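# Seat the L-shaped part in its matching pocket

## Task

Set the L-shaped piece down lying flat, fully seated at the bottom of the pocket whose shape matches it.

## Robot and tools

Robot: two UR-style six-joint arms, left_arm and right_arm, each carrying a four-finger hand with 16 motors (index, middle, ring, thumb). right_arm has a right hand; left_arm has its mirror-image left hand. Bases as calibrated: left_arm at (+0.035, +0.396, +0.026) m, right_arm at (+0.046, -0.519, +0.026) m. A camera stand sits behind the arms. Cameras (672x504 each): cam_high, cam_low, cam_left_wrist, cam_right_wrist.

Scene frame: origin at table-top height midway between the arms' nominal bases; +z up, +x out over the table, +y toward left_arm. Reported hand positions (m), quaternions (wxyz) and velocities are in this frame and may be off by a few cm.

Hand point axes (right hand): +z runs along straight fingers toward the tips, +x crosses the palm away from the thumb, +y leaves the palm face (the face sits at y = -0.062 m). On the left hand +x points toward the thumb. Straight fingertips reach about 0.156 m past the hand point in +z. A rigid mast projects on the palm side near the wrist and can strike things.

The 48-number row (every arm-moving argument uses it; all values in [-1, 1]): first left_arm dx, dy, dz, rx, ry, rz; then 16 left hand motor goals; then left current_limit, speed; then the same 24 for right_arm. The six pose numbers are an offset, not a pose: measured from that arm's Hand target at the start of the action or move, along that Hand target's own axes. 1.0 equals 0.6 m of travel or 180 degrees; rx, ry, rz form a single rotation vector. All zeros keeps an arm at its Hand target (and re-requests it if the hand point lags short). The 16 hand numbers are absolute goal angles scaled between each hinge's stops, in this order: index_abd, index_mcp, index_pip, index_dip, middle_abd, middle_mcp, middle_pip, middle_dip, ring_abd, ring_mcp, ring_pip, ring_dip, thumb_cmc, thumb_axl, thumb_mcp, thumb_ipl. Straight values: _abd 0.00, _mcp -0.75, _pip -0.58, _dip -0.70, thumb_cmc -0.71, thumb_axl -0.68, thumb_mcp -0.23, thumb_ipl -0.17; toward +1 fingers curl toward the palm and the thumb swings in front of it. A 0 here is a real goal; to leave a hand unchanged, resend its hand_goal, hand_current_limit and hand_speed. current_limit maps -1..+1 to 0..550 mA (min 11 mA); speed gives (speed+1)/2 of 8.5 rad/s. Start values: +0.4 and -0.6. A finger only squeezes while its goal lies past the object's surface.

Tools:
- execute_actions(actions, cameras): actions is a list of actions; each is up to 15 rows, one per 1/30 s step; a short list repeats its final row. Every row offsets from the pose at that action's start, so repeating an action keeps moving further. Empty actions returns images.
- move(target, speed, blend, stop_force, zero, blocking, cameras): straight-line path toward one row or a list of up to 15 rows, all offsets from the same starting Hand targets. speed in m/s, 0.002 to 3.6 (default 0.25), turning limited to twice that in rad/s; blend in m for rounding corners (0 = stop at each); stop_force in N, 3 to 120, ends an arm's path when the wrist sensor feels that much push against the motion; zero (default true) re-zeros before the move; blocking=false returns early and cannot be combined with stop_force. Paths ignore obstacles. Don't rely on stop_force while the hand rotates, and omit it when backing off a contact.
- wait(seconds 0 to 10), stop(), zoom_image(camera, region [x0,y0,x1,y1], at most 504x504 pixels), show_instructions() for the reference image, zero_wrist_force(arm), read_manual(section), finished_scene(scene: this scene's number), which ends the scene for good.

Results: per arm Hand target (the base for next offsets), end_effector_position, quaternion, velocities (omitted when joints read within noise), joint positions and torques, Wrist force/torque in the hand's own axes plus the peak since last shown; hand_goal, hand_measured, hand_current_ma, hand_state per motor (moving, goal, blocked, overload). A move adds a line: done, off_target, moving, held or fault, with limits=paced (pose clipped) or limits=held (steps withheld). Done does not mean nothing was touched.

Cautions: commanded orientation is clipped to within 32 degrees of the current one per step. The arms are stiff: aiming even slightly beyond a firm contact can trigger a fault stop (net force near 150 N, or joint torque over 139 N m shoulder/elbow, 26 N m wrist), freezing the arm 10 s. Approach slowly with a small stop_force. A motor at 495 mA or more for 5 s shuts down; motors past 85 °C brake the arm (MOTOR HOT warns at 70 °C). After a HAND FAULT line, later calls in that reply are skipped. Keep the arms and hands from pressing on each other, avoid paths near an arm's own base, don't drop or fling the part, don't release it while moving, and never let anything leave the table.

Each tool is called after "Emit:" as name(argument=value, ...), one argument or row to a line, values as JSON.

Reference images:

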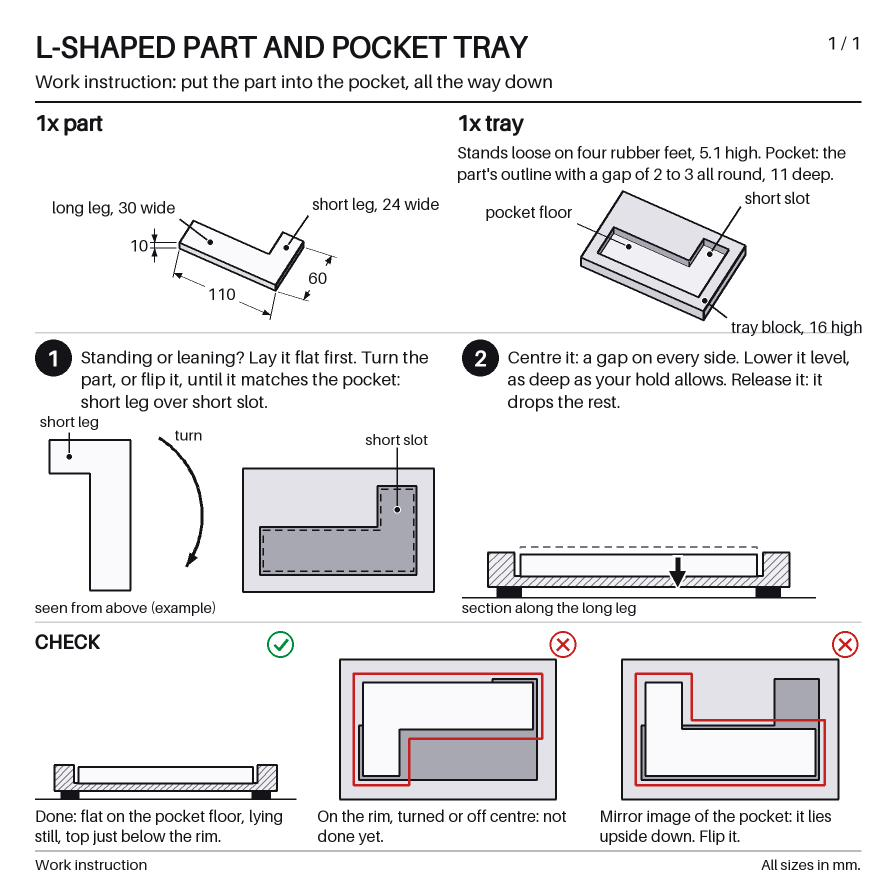

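## Session

Emit:
execute_actions(
  actions=[],
)

Scene clock: 0.00 s.
left_arm: end_effector_position=(+0.6586, -0.0276, +0.3697) hand_goal=(+0.000, -0.754, -0.576, -0.696, +0.000, -0.754, -0.576, -0.696, +0.000, -0.754, -0.576, -0.696, -0.714, -0.678, -0.226, -0.168) hand_measured=(+0.000, -0.754, -0.576, -0.696, +0.000, -0.754, -0.576, -0.696, +0.000, -0.754, -0.576, -0.696, -0.714, -0.678, -0.226, -0.168) hand_current_ma=(+0, +0, +0, +0, +0, +0, +0, +0, +0, +0, +0, +0, +0, +0, +0, +0) hand_state=(goal, goal, goal, goal, goal, goal, goal, goal, goal, goal, goal, goal, goal, goal, goal, goal) hand_current_limit=0.40 hand_speed=-0.60 end_effector_quat_wxyz=(+0.478, +0.492, +0.708, +0.168) | right_arm: end_effector_position=(+0.4849, -0.4567, +0.1704) hand_goal=(+0.000, -0.754, -0.576, -0.696, +0.000, -0.754, -0.576, -0.696, +0.000, -0.754, -0.576, -0.696, -0.714, -0.678, -0.226, -0.168) hand_measured=(+0.000, -0.754, -0.576, -0.696, +0.000, -0.754, -0.576, -0.696, +0.000, -0.754, -0.576, -0.696, -0.714, -0.678, -0.226, -0.168) hand_current_ma=(+0, +0, +0, +0, +0, +0, +0, +0, +0, +0, +0, +0, +0, +0, +0, +0) hand_state=(goal, goal, goal, goal, goal, goal, goal, goal, goal, goal, goal, goal, goal, goal, goal, goal) hand_current_limit=0.40 hand_speed=-0.60 end_effector_quat_wxyz=(-0.131, +0.404, +0.905, -0.032)
Joint positions: left_arm=[2.538 -2.028 -1.716 0.069 1.864 -0.794] | right_arm=[-0.308 -1.679 2.139 -1.762 -1.601 -1.021]
Joint velocities: within noise
Joint torques (N m): no reading
Wrist force (N): no reading
Wrist torque (N m): no reading
Wrist force, peak (N): no reading
Hand target: left_arm +0.6586, -0.0276, +0.3697; +0.478, +0.492, +0.708, +0.168 | right_arm +0.4849, -0.4567, +0.1704; -0.131, +0.404, +0.905, -0.032

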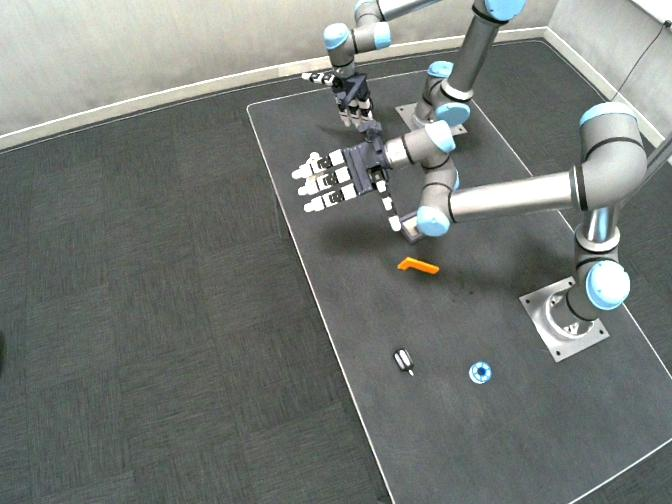

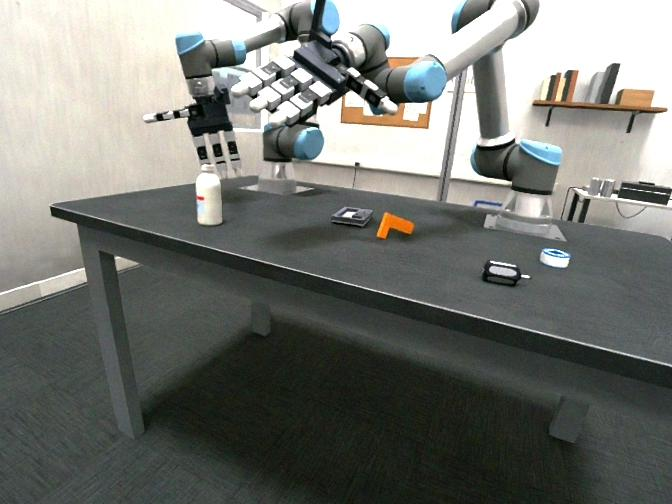

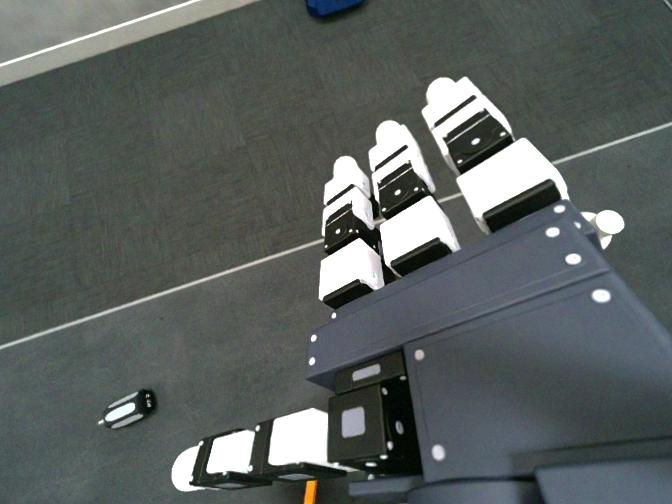

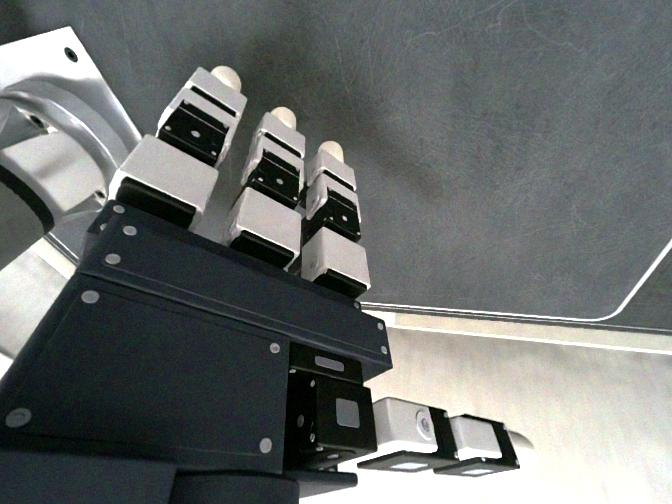

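Emit:
zoom_image(
  camera="cam_high",
  region=[360, 190, 500, 295],
)

Emit:
zoom_image(
  camera="cam_low",
  region=[310, 180, 450, 285],
)

Scaled by 3.600 from the camera's 672x504 image, which has a finer 960x720 frame.

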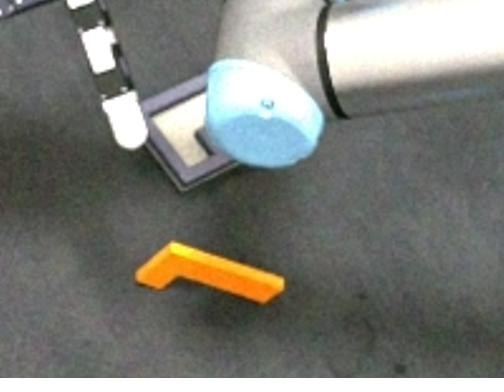

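Scaled by 3.600 from the camera's 672x504 image, which has a finer 960x720 frame.

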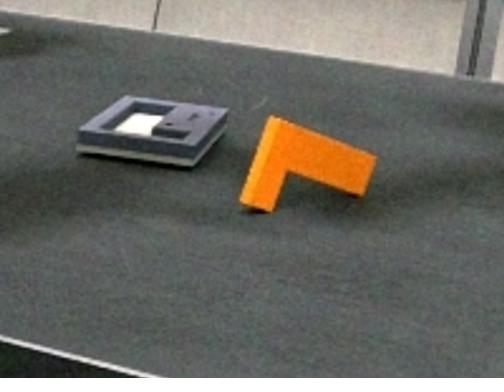

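Emit:
move(
  target=[0.573, 0.237, -0.4275, 0,0,0, 0,-0.754,-0.576,-0.696,0,-0.754,-0.576,-0.696,0,-0.754,-0.576,-0.696,-0.714,-0.678,-0.226,-0.168,0.4,-0.6, 0,0,0,0,0,0, 0,-0.754,-0.576,-0.696,0,-0.754,-0.576,-0.696,0,-0.754,-0.576,-0.696,-0.714,-0.678,-0.226,-0.168,0.4,-0.6],
  speed=0.3,
  cameras=["all"],
)

Scene clock: 227.43 s.
left_arm: end_effector_position=(+0.4980, +0.3918, +0.4197) hand_goal=(+0.000, -0.754, -0.576, -0.696, +0.000, -0.754, -0.576, -0.696, +0.000, -0.754, -0.576, -0.696, -0.714, -0.678, -0.226, -0.168) hand_measured=(+0.000, -0.760, -0.576, -0.696, +0.000, -0.758, -0.576, -0.696, +0.000, -0.758, -0.576, -0.696, -0.718, -0.678, -0.226, -0.168) hand_current_ma=(+0, -10, -1, +0, +0, -9, -1, +0, +0, -8, -1, +0, -8, +1, +1, +0) hand_state=(goal, goal, goal, goal, goal, goal, goal, goal, goal, goal, goal, goal, goal, goal, goal, goal) hand_current_limit=0.40 hand_speed=-0.60 end_effector_quat_wxyz=(+0.478, +0.492, +0.708, +0.169) | right_arm: end_effector_position=(+0.4849, -0.4567, +0.1704) hand_goal=(+0.000, -0.754, -0.576, -0.696, +0.000, -0.754, -0.576, -0.696, +0.000, -0.754, -0.576, -0.696, -0.714, -0.678, -0.226, -0.168) hand_measured=(+0.000, -0.754, -0.576, -0.696, +0.000, -0.754, -0.576, -0.696, +0.000, -0.754, -0.576, -0.696, -0.714, -0.678, -0.224, -0.168) hand_current_ma=(+0, +0, +0, +0, +0, +0, +0, +0, +0, +0, +0, +0, +0, +0, +0, +0) hand_state=(goal, goal, goal, goal, goal, goal, goal, goal, goal, goal, goal, goal, goal, goal, goal, goal) hand_current_limit=0.40 hand_speed=-0.60 end_effector_quat_wxyz=(-0.131, +0.404, +0.905, -0.032)
Joint positions: left_arm=[3.733 -0.925 -2.529 -0.393 0.849 -0.112] | right_arm=[-0.308 -1.679 2.139 -1.762 -1.601 -1.021]
Joint torques (N m): left_arm=[6.72 -6.6 13.21 2.01 -1.56 0.81] | right_arm=[2.36 -18.5 -24.15 -2.1 -0.13 0.25]
Wrist force (N): left_arm=[0.0 0.3 -0.4] | right_arm=[0.0 -0.1 0.2]
Wrist torque (N m): left_arm=[0.07 -0.02 0.01] | right_arm=[-0.02 0.00 0.01]
Wrist force, peak (N): left_arm=[1.3 1.2 -1.8] | right_arm=[-0.3 0.3 0.1]
Hand target: left_arm +0.4979, +0.3918, +0.4196; +0.478, +0.492, +0.708, +0.168 | right_arm +0.4849, -0.4567, +0.1704; -0.131, +0.404, +0.905, -0.032
Off the commanded pose: left_arm 0.000 m, 0 deg | right_arm 0.000 m, 0 deg.
move: done

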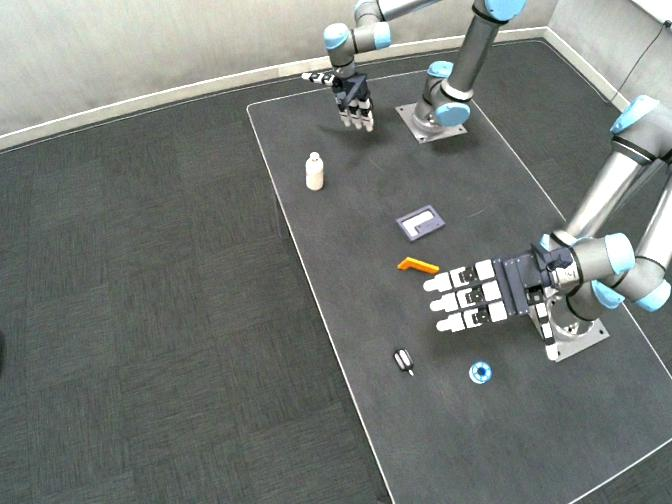

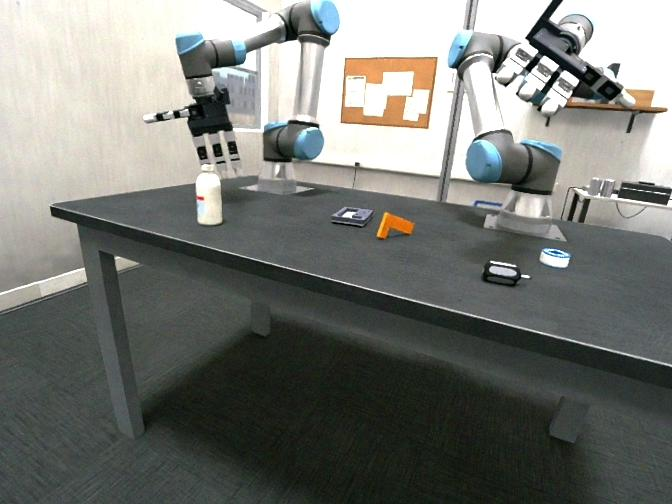

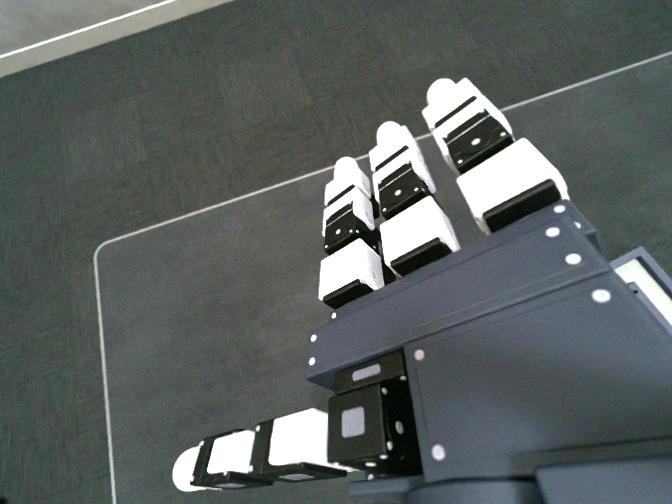

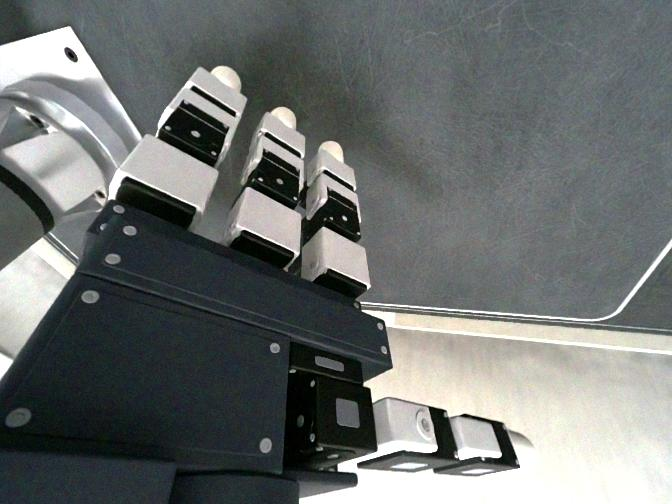

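Emit:
zoom_image(
  camera="cam_high",
  region=[380, 50, 500, 150],
)

Emit:
zoom_image(
  camera="cam_high",
  region=[500, 220, 640, 370],
)

Emit:
zoom_image(
  camera="cam_high",
  region=[380, 190, 470, 290],
)

Emit:
zoom_image(
  camera="cam_high",
  region=[410, 240, 530, 340],
)

Emit:
zoom_image(
  camera="cam_high",
  region=[290, 60, 390, 200],
)

Scaled by 4.200 from the camera's 672x504 image, which has a finer 960x720 frame.

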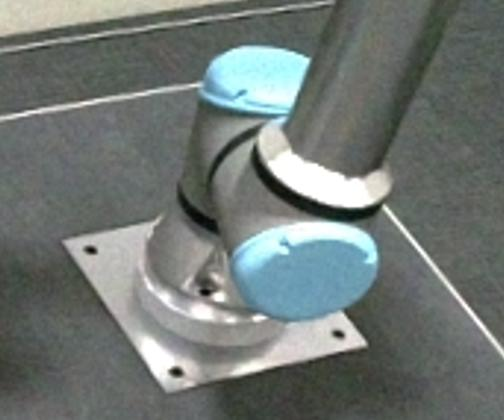

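Scaled by 3.360 from the camera's 672x504 image, which has a finer 960x720 frame.

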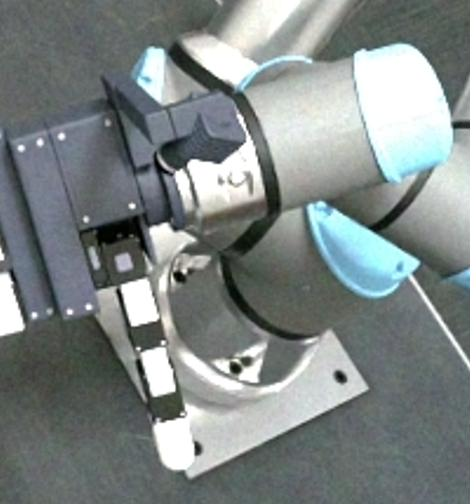

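Scaled by 5.040 from the camera's 672x504 image, which has a finer 960x720 frame.

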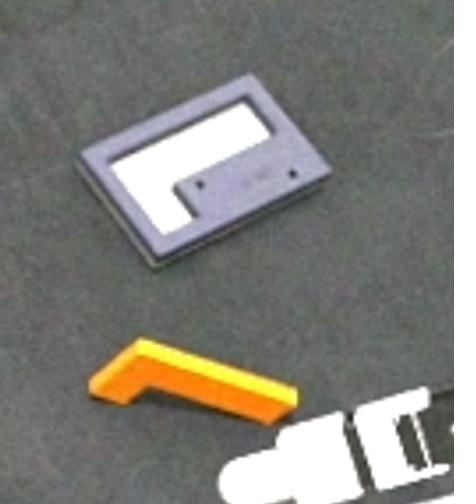

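Scaled by 4.200 from the camera's 672x504 image, which has a finer 960x720 frame.

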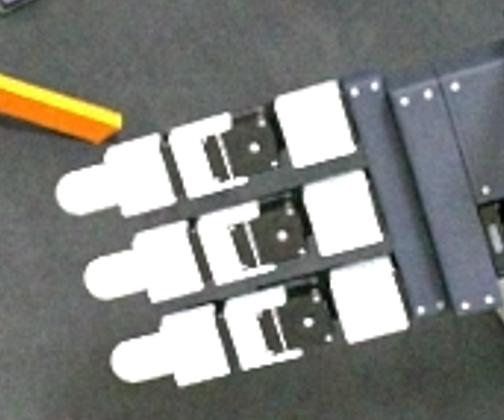

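Scaled by 3.600 from the camera's 672x504 image, which has a finer 960x720 frame.

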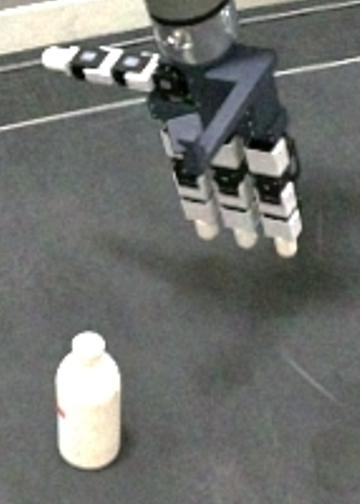

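Emit:
move(
  target=[-0.3917,-0.4082,0.2283,0.338,0.0771,0.2305, 0,-0.754,-0.576,-0.696,0,-0.754,-0.576,-0.696,0,-0.754,-0.576,-0.696,-0.714,-0.678,-0.226,-0.168,0.4,-0.6, 0,0,0,0,0,0, 0,-0.754,-0.576,-0.696,0,-0.754,-0.576,-0.696,0,-0.754,-0.576,-0.696,-0.714,-0.678,-0.226,-0.168,0.4,-0.6],
  speed=0.25,
  cameras=["all"],
)

Scene clock: 474.97 s.
left_arm: end_effector_position=(+0.4963, +0.0461, +0.2996) hand_goal=(+0.000, -0.754, -0.576, -0.696, +0.000, -0.754, -0.576, -0.696, +0.000, -0.754, -0.576, -0.696, -0.714, -0.678, -0.226, -0.168) hand_measured=(+0.000, -0.756, -0.576, -0.696, +0.000, -0.756, -0.576, -0.696, +0.000, -0.756, -0.576, -0.696, -0.716, -0.678, -0.224, -0.168) hand_current_ma=(+0, -1, -1, +0, +0, -1, -1, +0, +0, -1, -1, +0, -3, +1, +5, +0) hand_state=(goal, goal, goal, goal, goal, goal, goal, goal, goal, goal, goal, goal, goal, goal, goal, goal) hand_current_limit=0.40 hand_speed=-0.60 end_effector_quat_wxyz=(+0.000, +0.846, +0.534, +0.000) | right_arm: end_effector_position=(+0.4849, -0.4567, +0.1704) hand_goal=(+0.000, -0.754, -0.576, -0.696, +0.000, -0.754, -0.576, -0.696, +0.000, -0.754, -0.576, -0.696, -0.714, -0.678, -0.226, -0.168) hand_measured=(+0.000, -0.754, -0.576, -0.696, +0.000, -0.754, -0.576, -0.696, +0.000, -0.754, -0.576, -0.696, -0.714, -0.678, -0.224, -0.168) hand_current_ma=(+0, +0, +0, +0, +0, +0, +0, +0, +0, +0, +0, +0, +0, +0, +0, +0) hand_state=(goal, goal, goal, goal, goal, goal, goal, goal, goal, goal, goal, goal, goal, goal, goal, goal) hand_current_limit=0.40 hand_speed=-0.60 end_effector_quat_wxyz=(-0.131, +0.404, +0.905, -0.032)
Joint positions: left_arm=[2.684 -1.573 -1.784 -1.355 1.571 -0.014] | right_arm=[-0.308 -1.679 2.139 -1.762 -1.601 -1.021]
Joint torques (N m): left_arm=[-0.45 20.92 24.1 2.92 -1.64 -1.73] | right_arm=[2.16 -19.23 -25.24 -2.14 -0.27 0]
Wrist force (N): left_arm=[0.5 0.0 -0.4] | right_arm=[0.1 0.0 0.0]
Wrist torque (N m): left_arm=[0.09 -0.03 -0.05] | right_arm=[0.01 -0.02 0.01]
Wrist force, peak (N): left_arm=[0.5 0.9 -0.6] | right_arm=[-0.4 0.0 0.3]
Hand target: left_arm +0.4963, +0.0460, +0.2996; +0.000, +0.846, +0.534, +0.000 | right_arm +0.4849, -0.4567, +0.1704; -0.131, +0.404, +0.905, -0.032
Off the commanded pose: left_arm 0.000 m, 0 deg | right_arm 0.000 m, 0 deg.
move: done

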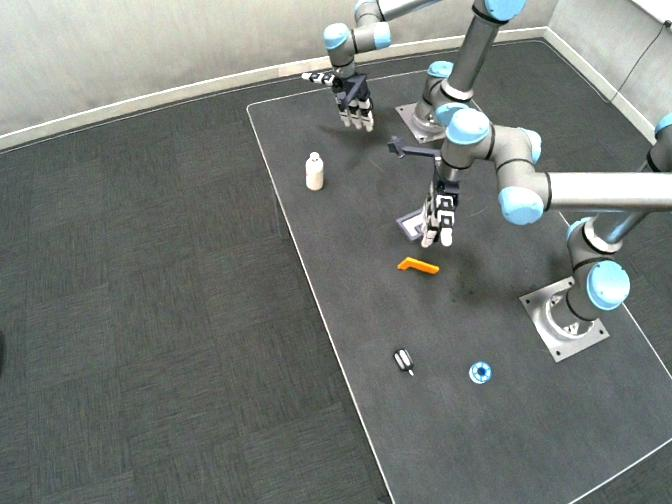

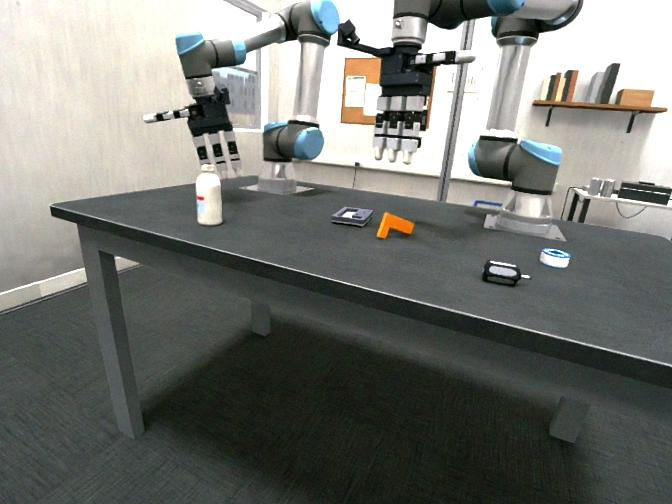

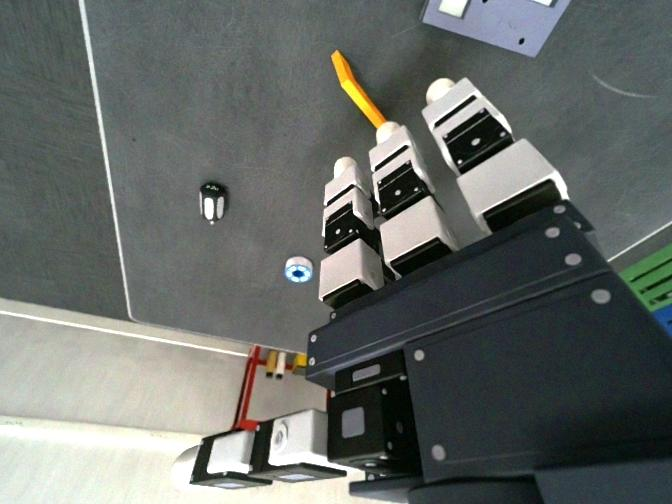

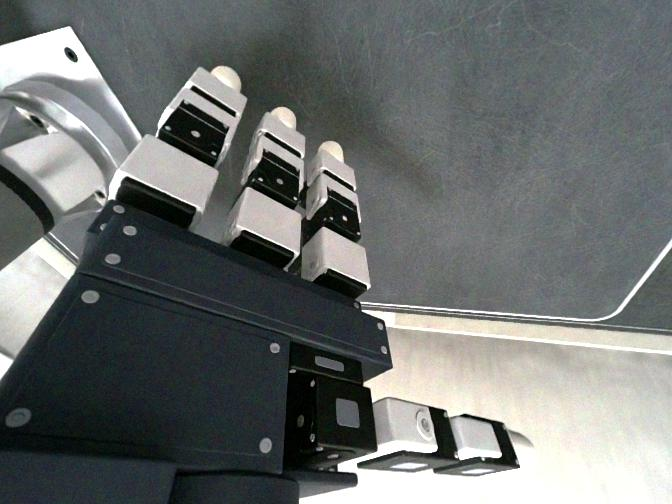

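Emit:
zoom_image(
  camera="cam_left_wrist",
  region=[300, 20, 480, 200],
)

Emit:
zoom_image(
  camera="cam_left_wrist",
  region=[400, 0, 600, 80],
)

Emit:
zoom_image(
  camera="cam_low",
  region=[320, 190, 430, 260],
)

Scaled by 2.800 from the camera's 672x504 image, which has a finer 960x720 frame.

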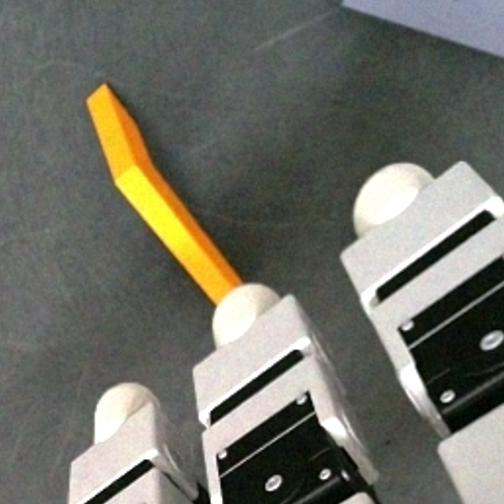

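Scaled by 2.520 from the camera's 672x504 image, which has a finer 960x720 frame.

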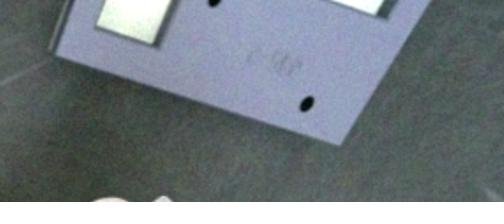

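Scaled by 4.582 from the camera's 672x504 image, which has a finer 960x720 frame.

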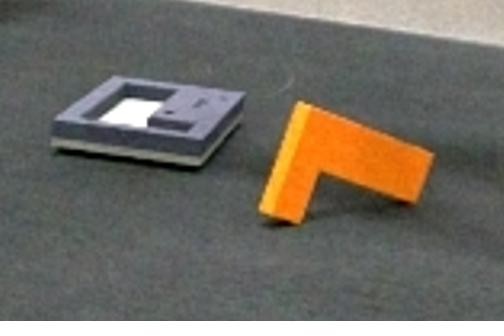

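Emit:
move(
  target=[0.01,0,0.166,0,0,0, -0.08,-0.754,-0.576,-0.696,0.08,-0.754,-0.576,-0.696,0.08,-0.754,-0.576,-0.696,-0.714,-0.678,-0.226,-0.168,0.4,-0.6, 0,0,0,0,0,0, 0,-0.754,-0.576,-0.696,0,-0.754,-0.576,-0.696,0,-0.754,-0.576,-0.696,-0.714,-0.678,-0.226,-0.168,0.4,-0.6],
  speed=0.15,
  cameras=["cam_left_wrist", "cam_low", "cam_high"],
)

Emit:
zoom_image(
  camera="cam_left_wrist",
  region=[300, 20, 480, 200],
)

Emit:
zoom_image(
  camera="cam_low",
  region=[320, 150, 460, 260],
)

Scene clock: 553.27 s.
left_arm: end_effector_position=(+0.4989, +0.0516, +0.1999) hand_goal=(-0.080, -0.754, -0.576, -0.696, +0.080, -0.754, -0.576, -0.696, +0.080, -0.754, -0.576, -0.696, -0.714, -0.678, -0.226, -0.168) hand_measured=(-0.076, -0.754, -0.576, -0.696, +0.076, -0.754, -0.576, -0.696, +0.076, -0.754, -0.576, -0.696, -0.716, -0.678, -0.224, -0.168) hand_current_ma=(+6, -1, -1, +0, -5, -1, -1, +0, -5, -1, -1, +0, -3, +1, +6, +0) hand_state=(goal, goal, goal, goal, goal, goal, goal, goal, goal, goal, goal, goal, goal, goal, goal, goal) hand_current_limit=0.40 hand_speed=-0.60 end_effector_quat_wxyz=(+0.000, +0.846, +0.534, +0.000) | right_arm: end_effector_position=(+0.4849, -0.4567, +0.1704) hand_goal=(+0.000, -0.754, -0.576, -0.696, +0.000, -0.754, -0.576, -0.696, +0.000, -0.754, -0.576, -0.696, -0.714, -0.678, -0.226, -0.168) hand_measured=(+0.000, -0.754, -0.576, -0.696, +0.000, -0.754, -0.576, -0.696, +0.000, -0.754, -0.576, -0.696, -0.714, -0.678, -0.224, -0.168) hand_current_ma=(+0, +0, +0, +0, +0, +0, +0, +0, +0, +0, +0, +0, +0, +0, +0, +0) hand_state=(goal, goal, goal, goal, goal, goal, goal, goal, goal, goal, goal, goal, goal, goal, goal, goal) hand_current_limit=0.40 hand_speed=-0.60 end_effector_quat_wxyz=(-0.131, +0.404, +0.905, -0.032)
Joint positions: left_arm=[2.697 -1.654 -1.971 -1.088 1.571 -0.001] | right_arm=[-0.308 -1.679 2.139 -1.762 -1.601 -1.021]
Joint torques (N m): left_arm=[-5.76 33.68 25.81 1.7 -0.91 -1.35] | right_arm=[2.82 -18.94 -24.41 -2.36 -0.23 -0.06]
Wrist force (N): left_arm=[0.7 -0.2 -0.5] | right_arm=[0.1 0.1 0.2]
Wrist torque (N m): left_arm=[0.08 -0.04 -0.06] | right_arm=[0.01 -0.01 0.01]
Wrist force, peak (N): left_arm=[0.4 0.0 -2.1] | right_arm=[-0.1 0.3 0.0]
Hand target: left_arm +0.4989, +0.0515, +0.2000; +0.000, +0.846, +0.534, +0.000 | right_arm +0.4849, -0.4567, +0.1704; -0.131, +0.404, +0.905, -0.032
Off the commanded pose: left_arm 0.000 m, 0 deg | right_arm 0.000 m, 0 deg.
move: done
Images, in order (width x height): cam_high 672x504, cam_low 672x504, cam_left_wrist 672x504.

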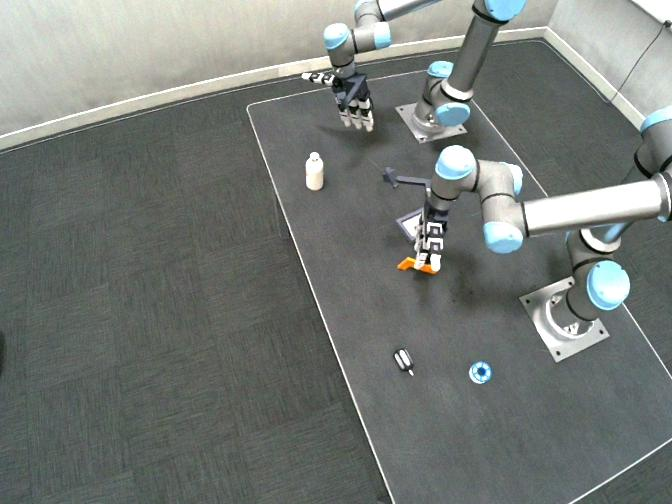

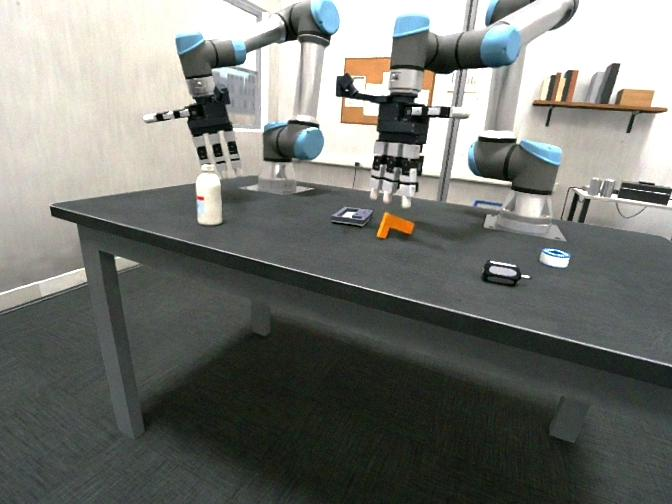

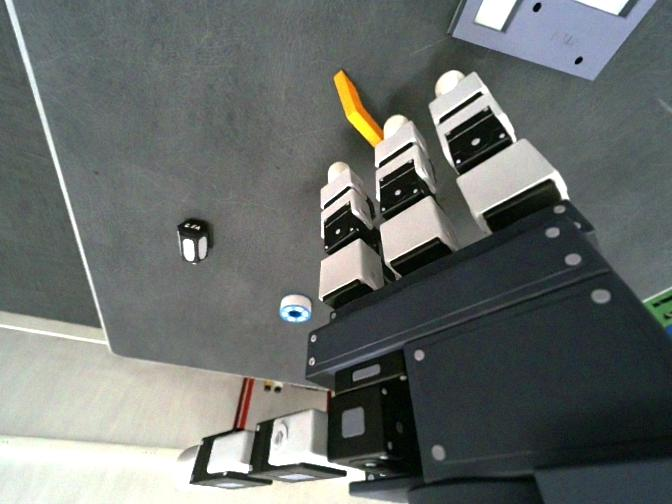

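Scaled by 2.800 from the camera's 672x504 image, which has a finer 960x720 frame.

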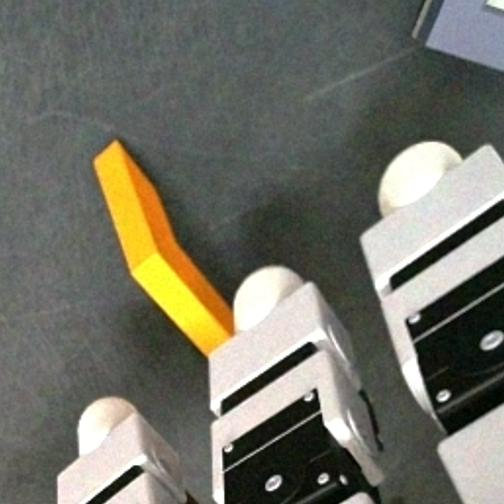

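Scaled by 3.600 from the camera's 672x504 image, which has a finer 960x720 frame.

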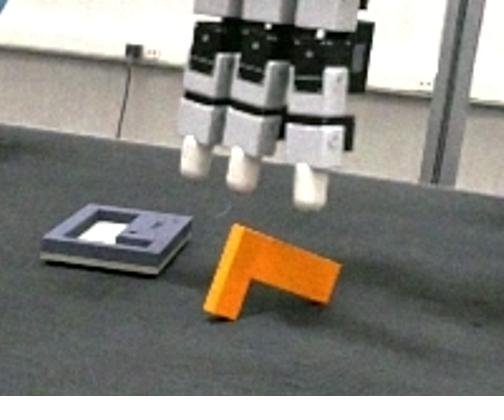

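Emit:
move(
  target=[0,0,0.0767,0,0,0, -0.08,-0.754,-0.576,-0.696,0.08,-0.754,-0.576,-0.696,0.08,-0.754,-0.576,-0.696,-0.714,-0.678,-0.226,-0.168,0.4,-0.6, 0,0,0,0,0,0, 0,-0.754,-0.576,-0.696,0,-0.754,-0.576,-0.696,0,-0.754,-0.576,-0.696,-0.714,-0.678,-0.226,-0.168,0.4,-0.6],
  speed=0.06,
  stop_force=5,
  cameras=["cam_left_wrist", "cam_low", "cam_high"],
)

Emit:
zoom_image(
  camera="cam_left_wrist",
  region=[300, 20, 480, 200],
)

Emit:
zoom_image(
  camera="cam_low",
  region=[340, 170, 440, 260],
)

Scene clock: 574.90 s.
left_arm: end_effector_position=(+0.4989, +0.0515, +0.1539) hand_goal=(-0.080, -0.754, -0.576, -0.696, +0.080, -0.754, -0.576, -0.696, +0.080, -0.754, -0.576, -0.696, -0.714, -0.678, -0.226, -0.168) hand_measured=(-0.076, -0.754, -0.576, -0.696, +0.076, -0.754, -0.576, -0.696, +0.076, -0.754, -0.576, -0.696, -0.716, -0.678, -0.224, -0.168) hand_current_ma=(+6, -1, -1, +0, -5, -1, -1, +0, -5, -1, -1, +0, -3, +1, +6, +0) hand_state=(goal, goal, goal, goal, goal, goal, goal, goal, goal, goal, goal, goal, goal, goal, goal, goal) hand_current_limit=0.40 hand_speed=-0.60 end_effector_quat_wxyz=(+0.000, +0.846, +0.534, +0.000) | right_arm: end_effector_position=(+0.4849, -0.4567, +0.1704) hand_goal=(+0.000, -0.754, -0.576, -0.696, +0.000, -0.754, -0.576, -0.696, +0.000, -0.754, -0.576, -0.696, -0.714, -0.678, -0.226, -0.168) hand_measured=(+0.000, -0.754, -0.576, -0.696, +0.000, -0.754, -0.576, -0.696, +0.000, -0.754, -0.576, -0.696, -0.714, -0.678, -0.224, -0.168) hand_current_ma=(+0, +0, +0, +0, +0, +0, +0, +0, +0, +0, +0, +0, +0, +0, +0, +0) hand_state=(goal, goal, goal, goal, goal, goal, goal, goal, goal, goal, goal, goal, goal, goal, goal, goal) hand_current_limit=0.40 hand_speed=-0.60 end_effector_quat_wxyz=(-0.131, +0.404, +0.905, -0.032)
Joint positions: left_arm=[2.697 -1.716 -2.038 -0.96 1.571 -0.001] | right_arm=[-0.308 -1.679 2.139 -1.762 -1.601 -1.021]
Joint torques (N m): left_arm=[6.1 37.23 30.95 -0.23 0.8 1.29] | right_arm=[2.22 -19.93 -24.34 -2.46 -0.34 0.19]
Wrist force (N): left_arm=[0.6 -0.3 -0.3] | right_arm=[-0.2 -0.1 0.1]
Wrist torque (N m): left_arm=[0.05 -0.03 -0.06] | right_arm=[-0.02 0.03 -0.02]
Wrist force, peak (N): left_arm=[0.6 -0.5 -1.1] | right_arm=[0.1 0.4 0.3]
Hand target: left_arm +0.4989, +0.0515, +0.1539; +0.000, +0.846, +0.534, +0.000 | right_arm +0.4849, -0.4567, +0.1704; -0.131, +0.404, +0.905, -0.032
Off the commanded pose: left_arm 0.000 m, 0 deg | right_arm 0.000 m, 0 deg.
move: done
Images, in order (width x height): cam_high 672x504, cam_low 672x504, cam_left_wrist 672x504.

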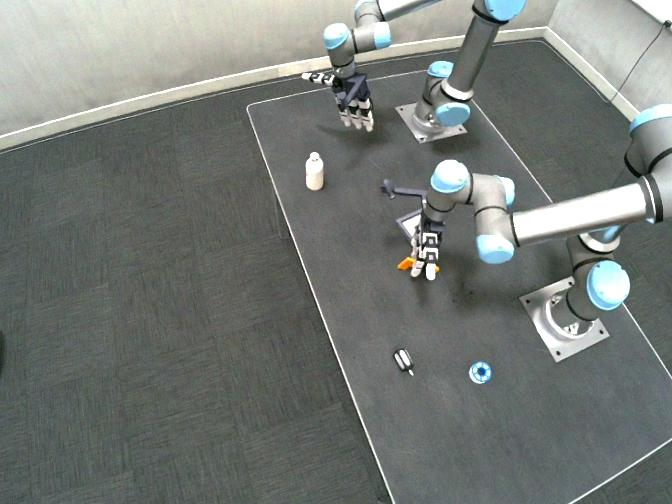

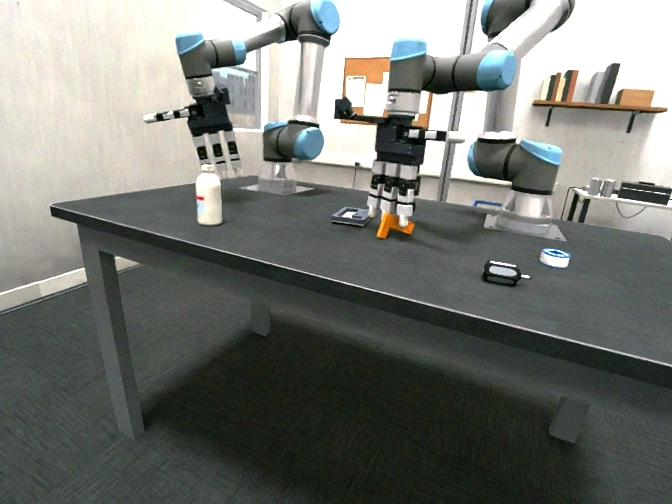

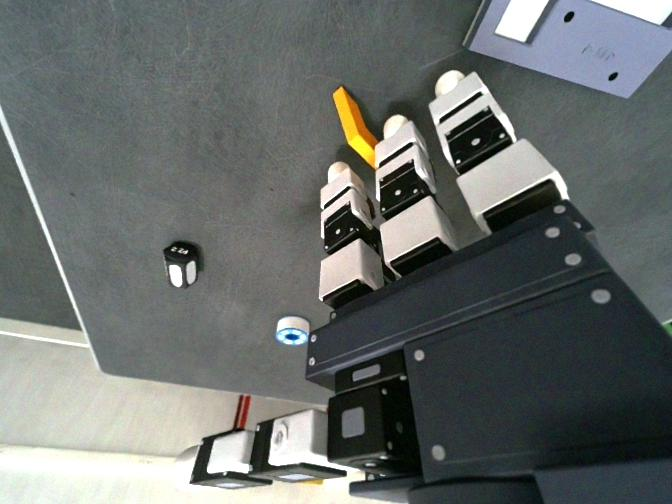

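Scaled by 2.800 from the camera's 672x504 image, which has a finer 960x720 frame.

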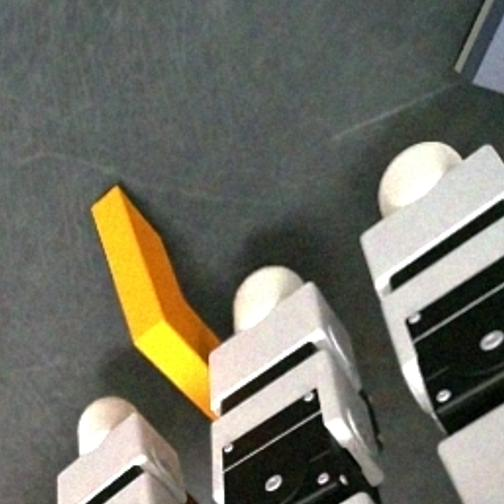

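Scaled by 5.040 from the camera's 672x504 image, which has a finer 960x720 frame.

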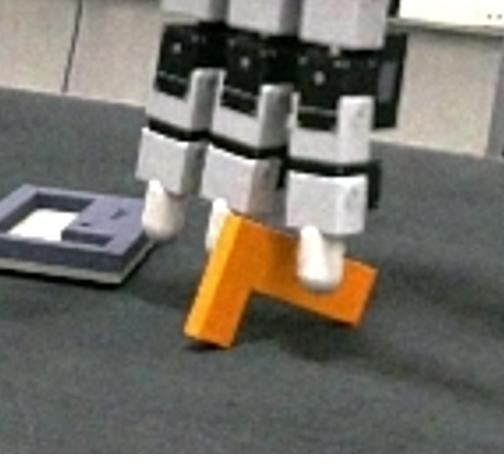

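Emit:
move(
  target=[
    [0,0,0,0,0,0, 0.04,-0.754,-0.576,-0.696,0.0,-0.754,-0.576,-0.696,0.08,-0.754,-0.576,-0.696,-0.714,-0.678,-0.226,-0.168,0.4,-0.8, 0,0,0,0,0,0, 0,-0.754,-0.576,-0.696,0,-0.754,-0.576,-0.696,0,-0.754,-0.576,-0.696,-0.714,-0.678,-0.226,-0.168,0.4,-0.6],
    [-0.0217,0,0,0,0,0, 0.04,-0.754,-0.576,-0.696,0.0,-0.754,-0.576,-0.696,0.08,-0.754,-0.576,-0.696,-0.714,-0.678,-0.226,-0.168,0.4,-0.8, 0,0,0,0,0,0, 0,-0.754,-0.576,-0.696,0,-0.754,-0.576,-0.696,0,-0.754,-0.576,-0.696,-0.714,-0.678,-0.226,-0.168,0.4,-0.6],
  ],
  speed=0.02,
  cameras=["cam_left_wrist", "cam_low", "cam_high"],
)

Emit:
zoom_image(
  camera="cam_left_wrist",
  region=[300, 20, 480, 200],
)

Emit:
zoom_image(
  camera="cam_low",
  region=[340, 170, 440, 260],
)

Scene clock: 594.97 s.
left_arm: end_effector_position=(+0.4933, +0.0397, +0.1539) hand_goal=(+0.040, -0.754, -0.576, -0.696, +0.000, -0.754, -0.576, -0.696, +0.080, -0.754, -0.576, -0.696, -0.714, -0.678, -0.226, -0.168) hand_measured=(+0.036, -0.754, -0.576, -0.696, +0.002, -0.754, -0.576, -0.696, +0.076, -0.754, -0.576, -0.696, -0.716, -0.678, -0.224, -0.168) hand_current_ma=(-5, -1, -1, +0, +4, -1, -1, +0, -5, -1, -1, +0, -3, +1, +6, +0) hand_state=(goal, goal, goal, goal, goal, goal, goal, goal, goal, goal, goal, goal, goal, goal, goal, goal) hand_current_limit=0.40 hand_speed=-0.80 end_effector_quat_wxyz=(+0.000, +0.846, +0.534, +0.000) | right_arm: end_effector_position=(+0.4849, -0.4567, +0.1704) hand_goal=(+0.000, -0.754, -0.576, -0.696, +0.000, -0.754, -0.576, -0.696, +0.000, -0.754, -0.576, -0.696, -0.714, -0.678, -0.226, -0.168) hand_measured=(+0.000, -0.754, -0.576, -0.696, +0.000, -0.754, -0.576, -0.696, +0.000, -0.754, -0.576, -0.696, -0.714, -0.678, -0.224, -0.168) hand_current_ma=(+0, +0, +0, +0, +0, +0, +0, +0, +0, +0, +0, +0, +0, +0, +0, +0) hand_state=(goal, goal, goal, goal, goal, goal, goal, goal, goal, goal, goal, goal, goal, goal, goal, goal) hand_current_limit=0.40 hand_speed=-0.60 end_effector_quat_wxyz=(-0.131, +0.404, +0.905, -0.032)
Joint positions: left_arm=[2.67 -1.724 -2.028 -0.961 1.571 -0.028] | right_arm=[-0.308 -1.679 2.139 -1.762 -1.601 -1.021]
Joint torques (N m): left_arm=[6.84 26.01 22.48 0.09 0.34 1.36] | right_arm=[2.5 -20.36 -27.13 -2.45 -0.02 0.16]
Wrist force (N): left_arm=[0.5 -0.1 -0.2] | right_arm=[-0.1 0.0 0.0]
Wrist torque (N m): left_arm=[0.07 -0.01 0.07] | right_arm=[0.00 0.01 0.00]
Wrist force, peak (N): left_arm=[0.9 -0.2 -0.3] | right_arm=[0.1 0.2 0.3]
Hand target: left_arm +0.4933, +0.0398, +0.1539; +0.000, +0.846, +0.534, +0.000 | right_arm +0.4849, -0.4567, +0.1704; -0.131, +0.404, +0.905, -0.032
Off the commanded pose: left_arm 0.000 m, 0 deg | right_arm 0.000 m, 0 deg.
move: done
Images, in order (width x height): cam_high 672x504, cam_low 672x504, cam_left_wrist 672x504.

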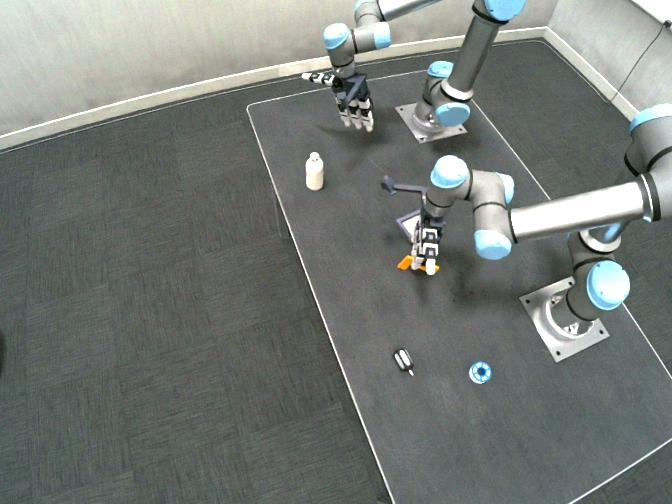

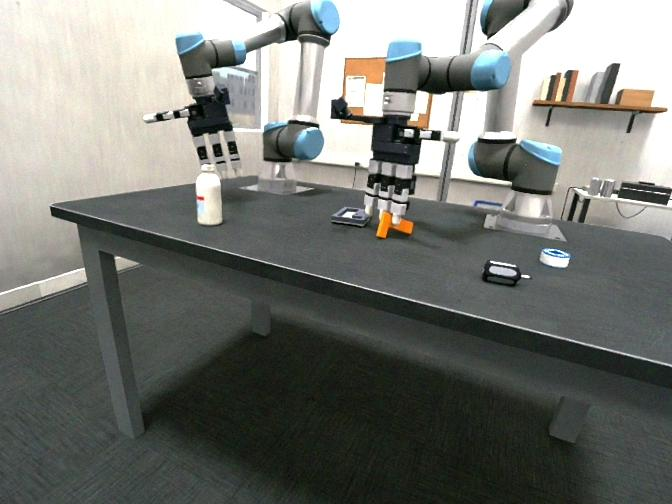

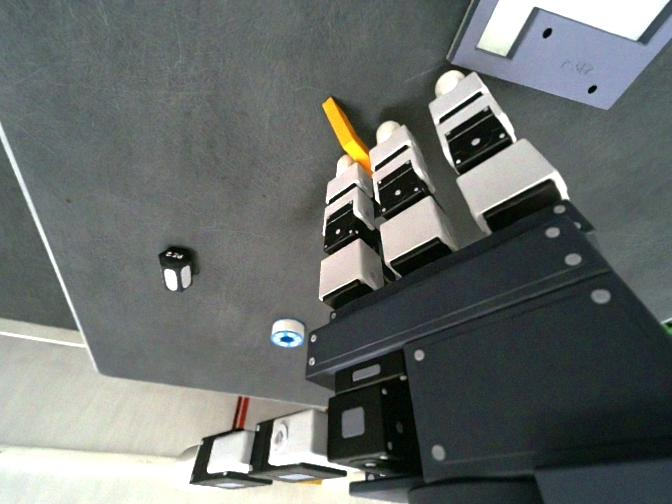

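Scaled by 2.800 from the camera's 672x504 image, which has a finer 960x720 frame.

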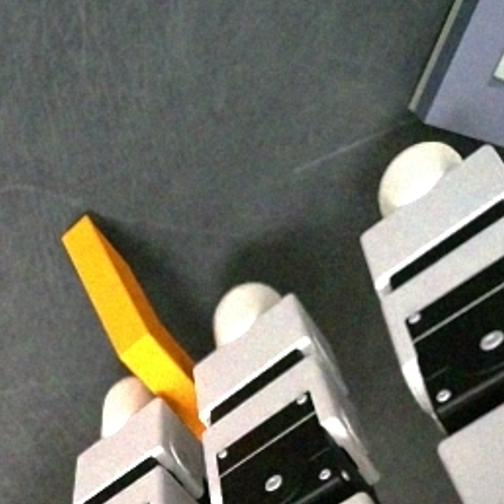

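Scaled by 5.040 from the camera's 672x504 image, which has a finer 960x720 frame.

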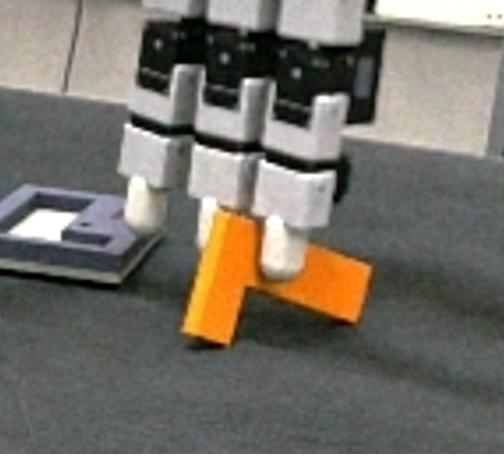

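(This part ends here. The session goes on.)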